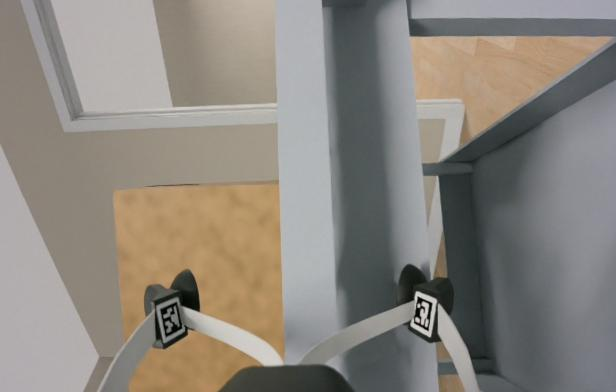

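>>> move --blocking false --r1 '{"base":{"translate_m":0.038,"strafe_m":0.023},"pace":"slow","contact_limits":{"translate_m":0.15}}'

>>> wait --seconds 2

>>> move --blocking false --r1 '{"joints":{"gripper_m":-0.03}}'

>>> wait --seconds 3

>>> wait --seconds 0.5 --cameras '["r1_wrist_camera"]'

Scene clock: 726.47 s.
move: r1 moving
r1.base_odometry: x=-3.285 y=-1.031 heading=+0.729
r1.turned_by_wheels: -0.001
r1.turned_by_imu: -0.001
r1.base_tilt: forward=-1.6 right=+1.3
r1.lidar_m: 0.44 0.34 2.48 2.38 2.50 3.40 3.69 3.35 2.45 2.36 1.23 1.14
r1.base_status: translate_m moving; strafe_m moving
r1.joint_positions: lift_m=+0.687 arm_m=+0.000 wrist_yaw_rad=+0.549 wrist_pitch_rad=+0.002 wrist_roll_rad=+1.570 gripper_m=+0.100
r1.joint_status: not commanded
r1.measured_speeds: translate_m=+0.048 strafe_m=+0.028 rotate_rad=-0.002 lift_m=+0.000 arm_m=+0.000 wrist_yaw_rad=-0.014 wrist_pitch_rad=+0.000 wrist_roll_rad=+0.000
r1.motor_effort: lift_m=+24(24) arm_m=+4(4) wheel_0=-6(7) wheel_1=+7(9) wheel_2=-10(10)
r1.servo_current: wrist_yaw_rad=33(59) wrist_pitch_rad=46(46) wrist_roll_rad=52(72) gripper_m=46(52)
r1.contact_limits: translate_m 0.15
r1.hand_pose: x=+0.4625 y=+0.0759 z=+0.8641 quat_wxyz=(+0.681, +0.680, +0.192, +0.191) (m; r1's base frame)
r1.wrist_depth_mm: 1661 - - - 281 283 291 / 1808 - - 264 265 1756 1205 / 1921 - - 253 257 1756 - / - - 668 249 250 - - / - 442 449 241 243 - - / - 449 449 179 208 - - / - 449 455 140 231 - -
r2.base_odometry: x=-3.422 y=+0.055 heading=-1.704
r2.turned_by_wheels: +0.000
r2.turned_by_imu: +0.000
r2.base_tilt: forward=-0.7 right=+0.0
r2.lidar_m: 0.41 0.90 0.88 1.36 3.10 1.72 1.47 1.45 1.33 1.11 0.88 0.51
r2.base_status: not commanded
r2.joint_positions: lift_m=+0.880 arm_m=+0.000 wrist_yaw_rad=-0.028 wrist_pitch_rad=+0.001 wrist_roll_rad=+0.000 gripper_m=-0.019
r2.joint_status: not commanded
r2.measured_speeds: all 0
r2.motor_effort: lift_m=+21(21) arm_m=-3(4) wheel_0=+11(11) wheel_1=-3(4) wheel_2=+15(15)
r2.servo_current: wrist_yaw_rad=137(143) wrist_pitch_rad=39(46) wrist_roll_rad=52(52) gripper_m=91(98)
r2.contact_limits: translate_m 0.8
r2.hand_pose: x=+0.4567 y=-0.0954 z=+1.0577 quat_wxyz=(+1.000, +0.000, +0.001, -0.014) (m; r2's base frame)
r2.wrist_depth_mm: - - 232 248 257 273 287 / - - 233 249 260 274 289 / - - 235 250 260 276 289 / - - 236 251 263 278 290 / 768 1182 236 168 265 278 290 / 759 162 179 170 265 279 293 / - 235 239 - 137 286 296
pictures: none

Scene clock: 727.50 s.
earlier move: r1 done
r1.base_odometry: x=-3.276 y=-1.002 heading=+0.730
r1.turned_by_wheels: +0.000
r1.turned_by_imu: +0.000
r1.base_tilt: forward=-1.6 right=+1.3
r1.lidar_m: 0.45 0.33 2.46 2.36 2.47 3.39 3.73 3.39 2.46 2.36 1.17 1.13
r1.base_status: done
r1.joint_positions: lift_m=+0.687 arm_m=+0.000 wrist_yaw_rad=+0.547 wrist_pitch_rad=+0.002 wrist_roll_rad=+1.570 gripper_m=+0.100
r1.joint_status: not commanded
r1.measured_speeds: all 0
r1.motor_effort: lift_m=+24(24) arm_m=+4(4) wheel_0=-6(10) wheel_1=+3(9) wheel_2=-4(11)
r1.servo_current: wrist_yaw_rad=65(65) wrist_pitch_rad=46(46) wrist_roll_rad=52(78) gripper_m=39(52)
r1.contact_limits: translate_m 0.15
r1.hand_pose: x=+0.4627 y=+0.0752 z=+0.8641 quat_wxyz=(+0.681, +0.680, +0.192, +0.190) (m; r1's base frame)
r1.wrist_depth_mm: 1661 - - - 281 315 1118 / 1808 - - - 271 1756 1229 / 1863 - - 198 262 1921 - / - 455 452 251 255 - - / - 452 455 187 246 - - / - 455 459 181 196 - - / - 455 455 141 232 - -
r2.base_odometry: x=-3.422 y=+0.055 heading=-1.704
r2.turned_by_wheels: +0.000
r2.turned_by_imu: +0.000
r2.base_tilt: forward=-0.7 right=+0.0
r2.lidar_m: 0.39 0.88 0.88 4.71 3.13 1.75 1.48 1.45 1.29 1.13 0.90 0.52
r2.base_status: not commanded
r2.joint_positions: lift_m=+0.880 arm_m=+0.000 wrist_yaw_rad=-0.028 wrist_pitch_rad=+0.001 wrist_roll_rad=+0.000 gripper_m=-0.019
r2.joint_status: not commanded
r2.measured_speeds: all 0
r2.on_its_own: wrist_yaw_rad is at rest, and its servo_current (130 mA) is outside its rest range (0 to 104 mA)
r2.motor_effort: lift_m=+21(21) arm_m=-4(4) wheel_0=+11(11) wheel_1=-4(4) wheel_2=+15(15)
r2.servo_current: wrist_yaw_rad=130(143) wrist_pitch_rad=39(46) wrist_roll_rad=52(59) gripper_m=85(98)
r2.contact_limits: translate_m 0.8
r2.hand_pose: x=+0.4567 y=-0.0954 z=+1.0577 quat_wxyz=(+1.000, +0.000, +0.001, -0.014) (m; r2's base frame)
r2.wrist_depth_mm: - - 231 249 258 273 286 / - - 233 249 259 274 286 / - - 234 250 262 276 290 / - - 236 250 262 278 290 / 778 820 236 169 265 279 293 / 759 163 179 169 265 281 293 / 1138 156 239 - 136 286 297
wait: 1.03 of 2 s (r1 has come to rest)
pictures: none

Scene clock: 728.00 s.
move: r1 moving
r1.base_odometry: x=-3.276 y=-1.002 heading=+0.730
r1.turned_by_wheels: +0.000
r1.turned_by_imu: +0.000
r1.base_tilt: forward=-1.6 right=+1.3
r1.lidar_m: 0.43 0.33 2.46 2.36 2.48 3.40 3.76 3.40 2.48 2.36 1.17 1.17
r1.base_status: not commanded
r1.joint_positions: lift_m=+0.687 arm_m=+0.000 wrist_yaw_rad=+0.547 wrist_pitch_rad=+0.004 wrist_roll_rad=+1.570 gripper_m=+0.084
r1.joint_status: gripper_m moving
r1.measured_speeds: translate_m=+0.000 strafe_m=+0.000 rotate_rad=+0.000 lift_m=+0.000 arm_m=+0.000 wrist_yaw_rad=+0.000 wrist_pitch_rad=+0.012 wrist_roll_rad=+0.000
r1.motor_effort: lift_m=+24(24) arm_m=+4(4) wheel_0=-6(7) wheel_1=+3(3) wheel_2=-4(4)
r1.servo_current: wrist_yaw_rad=46(65) wrist_pitch_rad=39(52) wrist_roll_rad=52(52) gripper_m=98(98)
r1.contact_limits: translate_m 0.15
r1.hand_pose: x=+0.4627 y=+0.0752 z=+0.8637 quat_wxyz=(+0.681, +0.680, +0.192, +0.190) (m; r1's base frame)
r1.wrist_depth_mm: 1708 - - - 291 314 1118 / 1808 - - - 273 1756 1281 / - - - 198 263 1863 - / - 452 455 251 253 - - / - 452 459 241 246 - - / - 455 214 182 196 - - / - 452 455 139 231 - -
r2.base_odometry: x=-3.422 y=+0.055 heading=-1.704
r2.turned_by_wheels: +0.000
r2.turned_by_imu: +0.000
r2.base_tilt: forward=-0.7 right=+0.0
r2.lidar_m: 0.39 0.88 0.89 4.70 3.12 1.75 1.46 1.45 1.34 1.12 0.89 0.51
r2.base_status: not commanded
r2.joint_positions: lift_m=+0.880 arm_m=+0.000 wrist_yaw_rad=-0.028 wrist_pitch_rad=+0.001 wrist_roll_rad=+0.000 gripper_m=-0.019
r2.joint_status: not commanded
r2.measured_speeds: all 0
r2.motor_effort: lift_m=+21(21) arm_m=-4(4) wheel_0=+11(11) wheel_1=-4(4) wheel_2=+15(15)
r2.servo_current: wrist_yaw_rad=137(137) wrist_pitch_rad=39(46) wrist_roll_rad=59(59) gripper_m=91(98)
r2.contact_limits: translate_m 0.8
r2.hand_pose: x=+0.4567 y=-0.0954 z=+1.0577 quat_wxyz=(+1.000, +0.000, +0.001, -0.014) (m; r2's base frame)
r2.wrist_depth_mm: - - 231 248 258 273 287 / - - 233 248 259 273 287 / - - 234 250 262 277 290 / - - 235 252 263 279 291 / 768 831 236 169 265 278 290 / 741 163 179 169 265 281 294 / 1138 156 239 - 136 287 297
pictures: none

Scene clock: 729.50 s.
earlier move: r1 done
r1.base_odometry: x=-3.276 y=-1.002 heading=+0.730
r1.turned_by_wheels: +0.000
r1.turned_by_imu: +0.000
r1.base_tilt: forward=-1.6 right=+1.2
r1.lidar_m: 0.43 0.30 2.46 2.34 2.45 3.40 3.75 3.38 2.45 2.36 1.17 1.13
r1.base_status: not commanded
r1.joint_positions: lift_m=+0.687 arm_m=+0.000 wrist_yaw_rad=+0.547 wrist_pitch_rad=+0.007 wrist_roll_rad=+1.570 gripper_m=-0.029
r1.joint_status: all done
r1.measured_speeds: all 0
r1.motor_effort: lift_m=+24(24) arm_m=-4(4) wheel_0=-5(7) wheel_1=+2(3) wheel_2=+0(4)
r1.servo_current: wrist_yaw_rad=33(72) wrist_pitch_rad=46(59) wrist_roll_rad=46(65) gripper_m=85(202)
r1.contact_limits: translate_m 0.15
r1.hand_pose: x=+0.4627 y=+0.0754 z=+0.8629 quat_wxyz=(+0.682, +0.680, +0.193, +0.189) (m; r1's base frame)
r1.wrist_depth_mm: - - - 202 268 1708 1160 / 1808 - - 257 258 1708 - / - - - 190 252 1708 - / - 439 452 241 245 - - / - 442 445 179 238 - - / - 449 206 200 182 - - / - 155 449 156 224 134 -
r2.base_odometry: x=-3.422 y=+0.055 heading=-1.704
r2.turned_by_wheels: +0.000
r2.turned_by_imu: +0.000
r2.base_tilt: forward=-0.7 right=+0.0
r2.lidar_m: 0.39 0.88 0.87 4.69 3.10 1.71 1.46 1.47 1.32 1.12 0.92 0.53
r2.base_status: not commanded
r2.joint_positions: lift_m=+0.880 arm_m=+0.000 wrist_yaw_rad=-0.028 wrist_pitch_rad=+0.001 wrist_roll_rad=+0.000 gripper_m=-0.019
r2.joint_status: not commanded
r2.measured_speeds: all 0
r2.on_its_own: wrist_yaw_rad is at rest, and its servo_current (124 mA) is outside its rest range (0 to 104 mA)
r2.motor_effort: lift_m=+21(21) arm_m=-3(4) wheel_0=+11(11) wheel_1=-4(4) wheel_2=+15(15)
r2.servo_current: wrist_yaw_rad=124(143) wrist_pitch_rad=33(46) wrist_roll_rad=39(59) gripper_m=91(98)
r2.contact_limits: translate_m 0.8
r2.hand_pose: x=+0.4567 y=-0.0954 z=+1.0577 quat_wxyz=(+1.000, +0.000, +0.001, -0.014) (m; r2's base frame)
r2.wrist_depth_mm: - - 231 248 258 273 286 / - - 233 249 260 274 286 / - - 235 250 260 274 289 / - - 235 252 263 277 290 / 768 809 236 169 265 277 291 / 750 163 179 169 264 279 294 / 1138 232 238 - 137 286 297
wait: 1.50 of 3 s (r1 has come to rest)
pictures: none

Scene clock: 730.00 s.
r1.base_odometry: x=-3.276 y=-1.002 heading=+0.730
r1.turned_by_wheels: +0.000
r1.turned_by_imu: +0.000
r1.base_tilt: forward=-1.6 right=+1.3
r1.lidar_m: 0.44 0.31 2.44 2.38 2.47 3.37 3.73 3.35 2.45 2.35 1.16 1.12
r1.base_status: not commanded
r1.joint_positions: lift_m=+0.687 arm_m=+0.000 wrist_yaw_rad=+0.547 wrist_pitch_rad=+0.007 wrist_roll_rad=+1.570 gripper_m=-0.029
r1.joint_status: all done
r1.measured_speeds: all 0
r1.motor_effort: lift_m=+24(24) arm_m=-4(4) wheel_0=-4(7) wheel_1=+2(3) wheel_2=+0(4)
r1.servo_current: wrist_yaw_rad=52(72) wrist_pitch_rad=46(59) wrist_roll_rad=39(65) gripper_m=78(202)
r1.contact_limits: translate_m 0.15
r1.hand_pose: x=+0.4627 y=+0.0754 z=+0.8629 quat_wxyz=(+0.682, +0.680, +0.193, +0.189) (m; r1's base frame)
r1.wrist_depth_mm: - - - 202 267 1661 1205 / 1756 - - 255 259 1708 - / - - - 190 250 1708 - / - 445 449 241 244 - - / - 449 452 179 239 - - / - 452 205 200 183 - - / - 154 455 156 224 134 -
r2.base_odometry: x=-3.422 y=+0.055 heading=-1.704
r2.turned_by_wheels: +0.000
r2.turned_by_imu: +0.000
r2.base_tilt: forward=-0.6 right=+0.0
r2.lidar_m: 0.38 0.86 0.86 4.71 3.10 1.74 1.46 1.47 1.32 1.12 0.88 0.51
r2.base_status: not commanded
r2.joint_positions: lift_m=+0.880 arm_m=+0.000 wrist_yaw_rad=-0.028 wrist_pitch_rad=+0.001 wrist_roll_rad=+0.000 gripper_m=-0.019
r2.joint_status: not commanded
r2.measured_speeds: all 0
r2.on_its_own: wrist_yaw_rad is at rest, and its servo_current (137 mA) is outside its rest range (0 to 104 mA)
r2.motor_effort: lift_m=+21(21) arm_m=-3(4) wheel_0=+11(11) wheel_1=-4(4) wheel_2=+15(15)
r2.servo_current: wrist_yaw_rad=137(143) wrist_pitch_rad=39(46) wrist_roll_rad=52(59) gripper_m=85(98)
r2.contact_limits: translate_m 0.8
r2.hand_pose: x=+0.4567 y=-0.0954 z=+1.0577 quat_wxyz=(+1.000, +0.000, +0.001, -0.014) (m; r2's base frame)
r2.wrist_depth_mm: - - 232 247 258 273 286 / - - 234 249 259 273 287 / - - 234 250 260 276 289 / - - 236 251 262 277 293 / 768 831 236 168 265 278 293 / 768 162 180 170 265 281 293 / 1160 234 238 - 137 286 297
wait: 0.50 s; at rest by 0.27 s
pictures: r1_wrist_camera
Images, in order (width x height): r1_wrist_camera 616x392.

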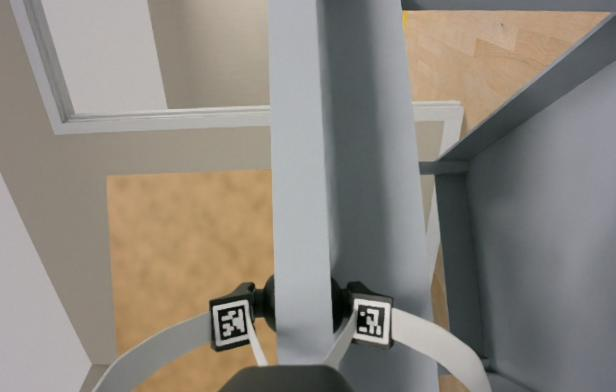

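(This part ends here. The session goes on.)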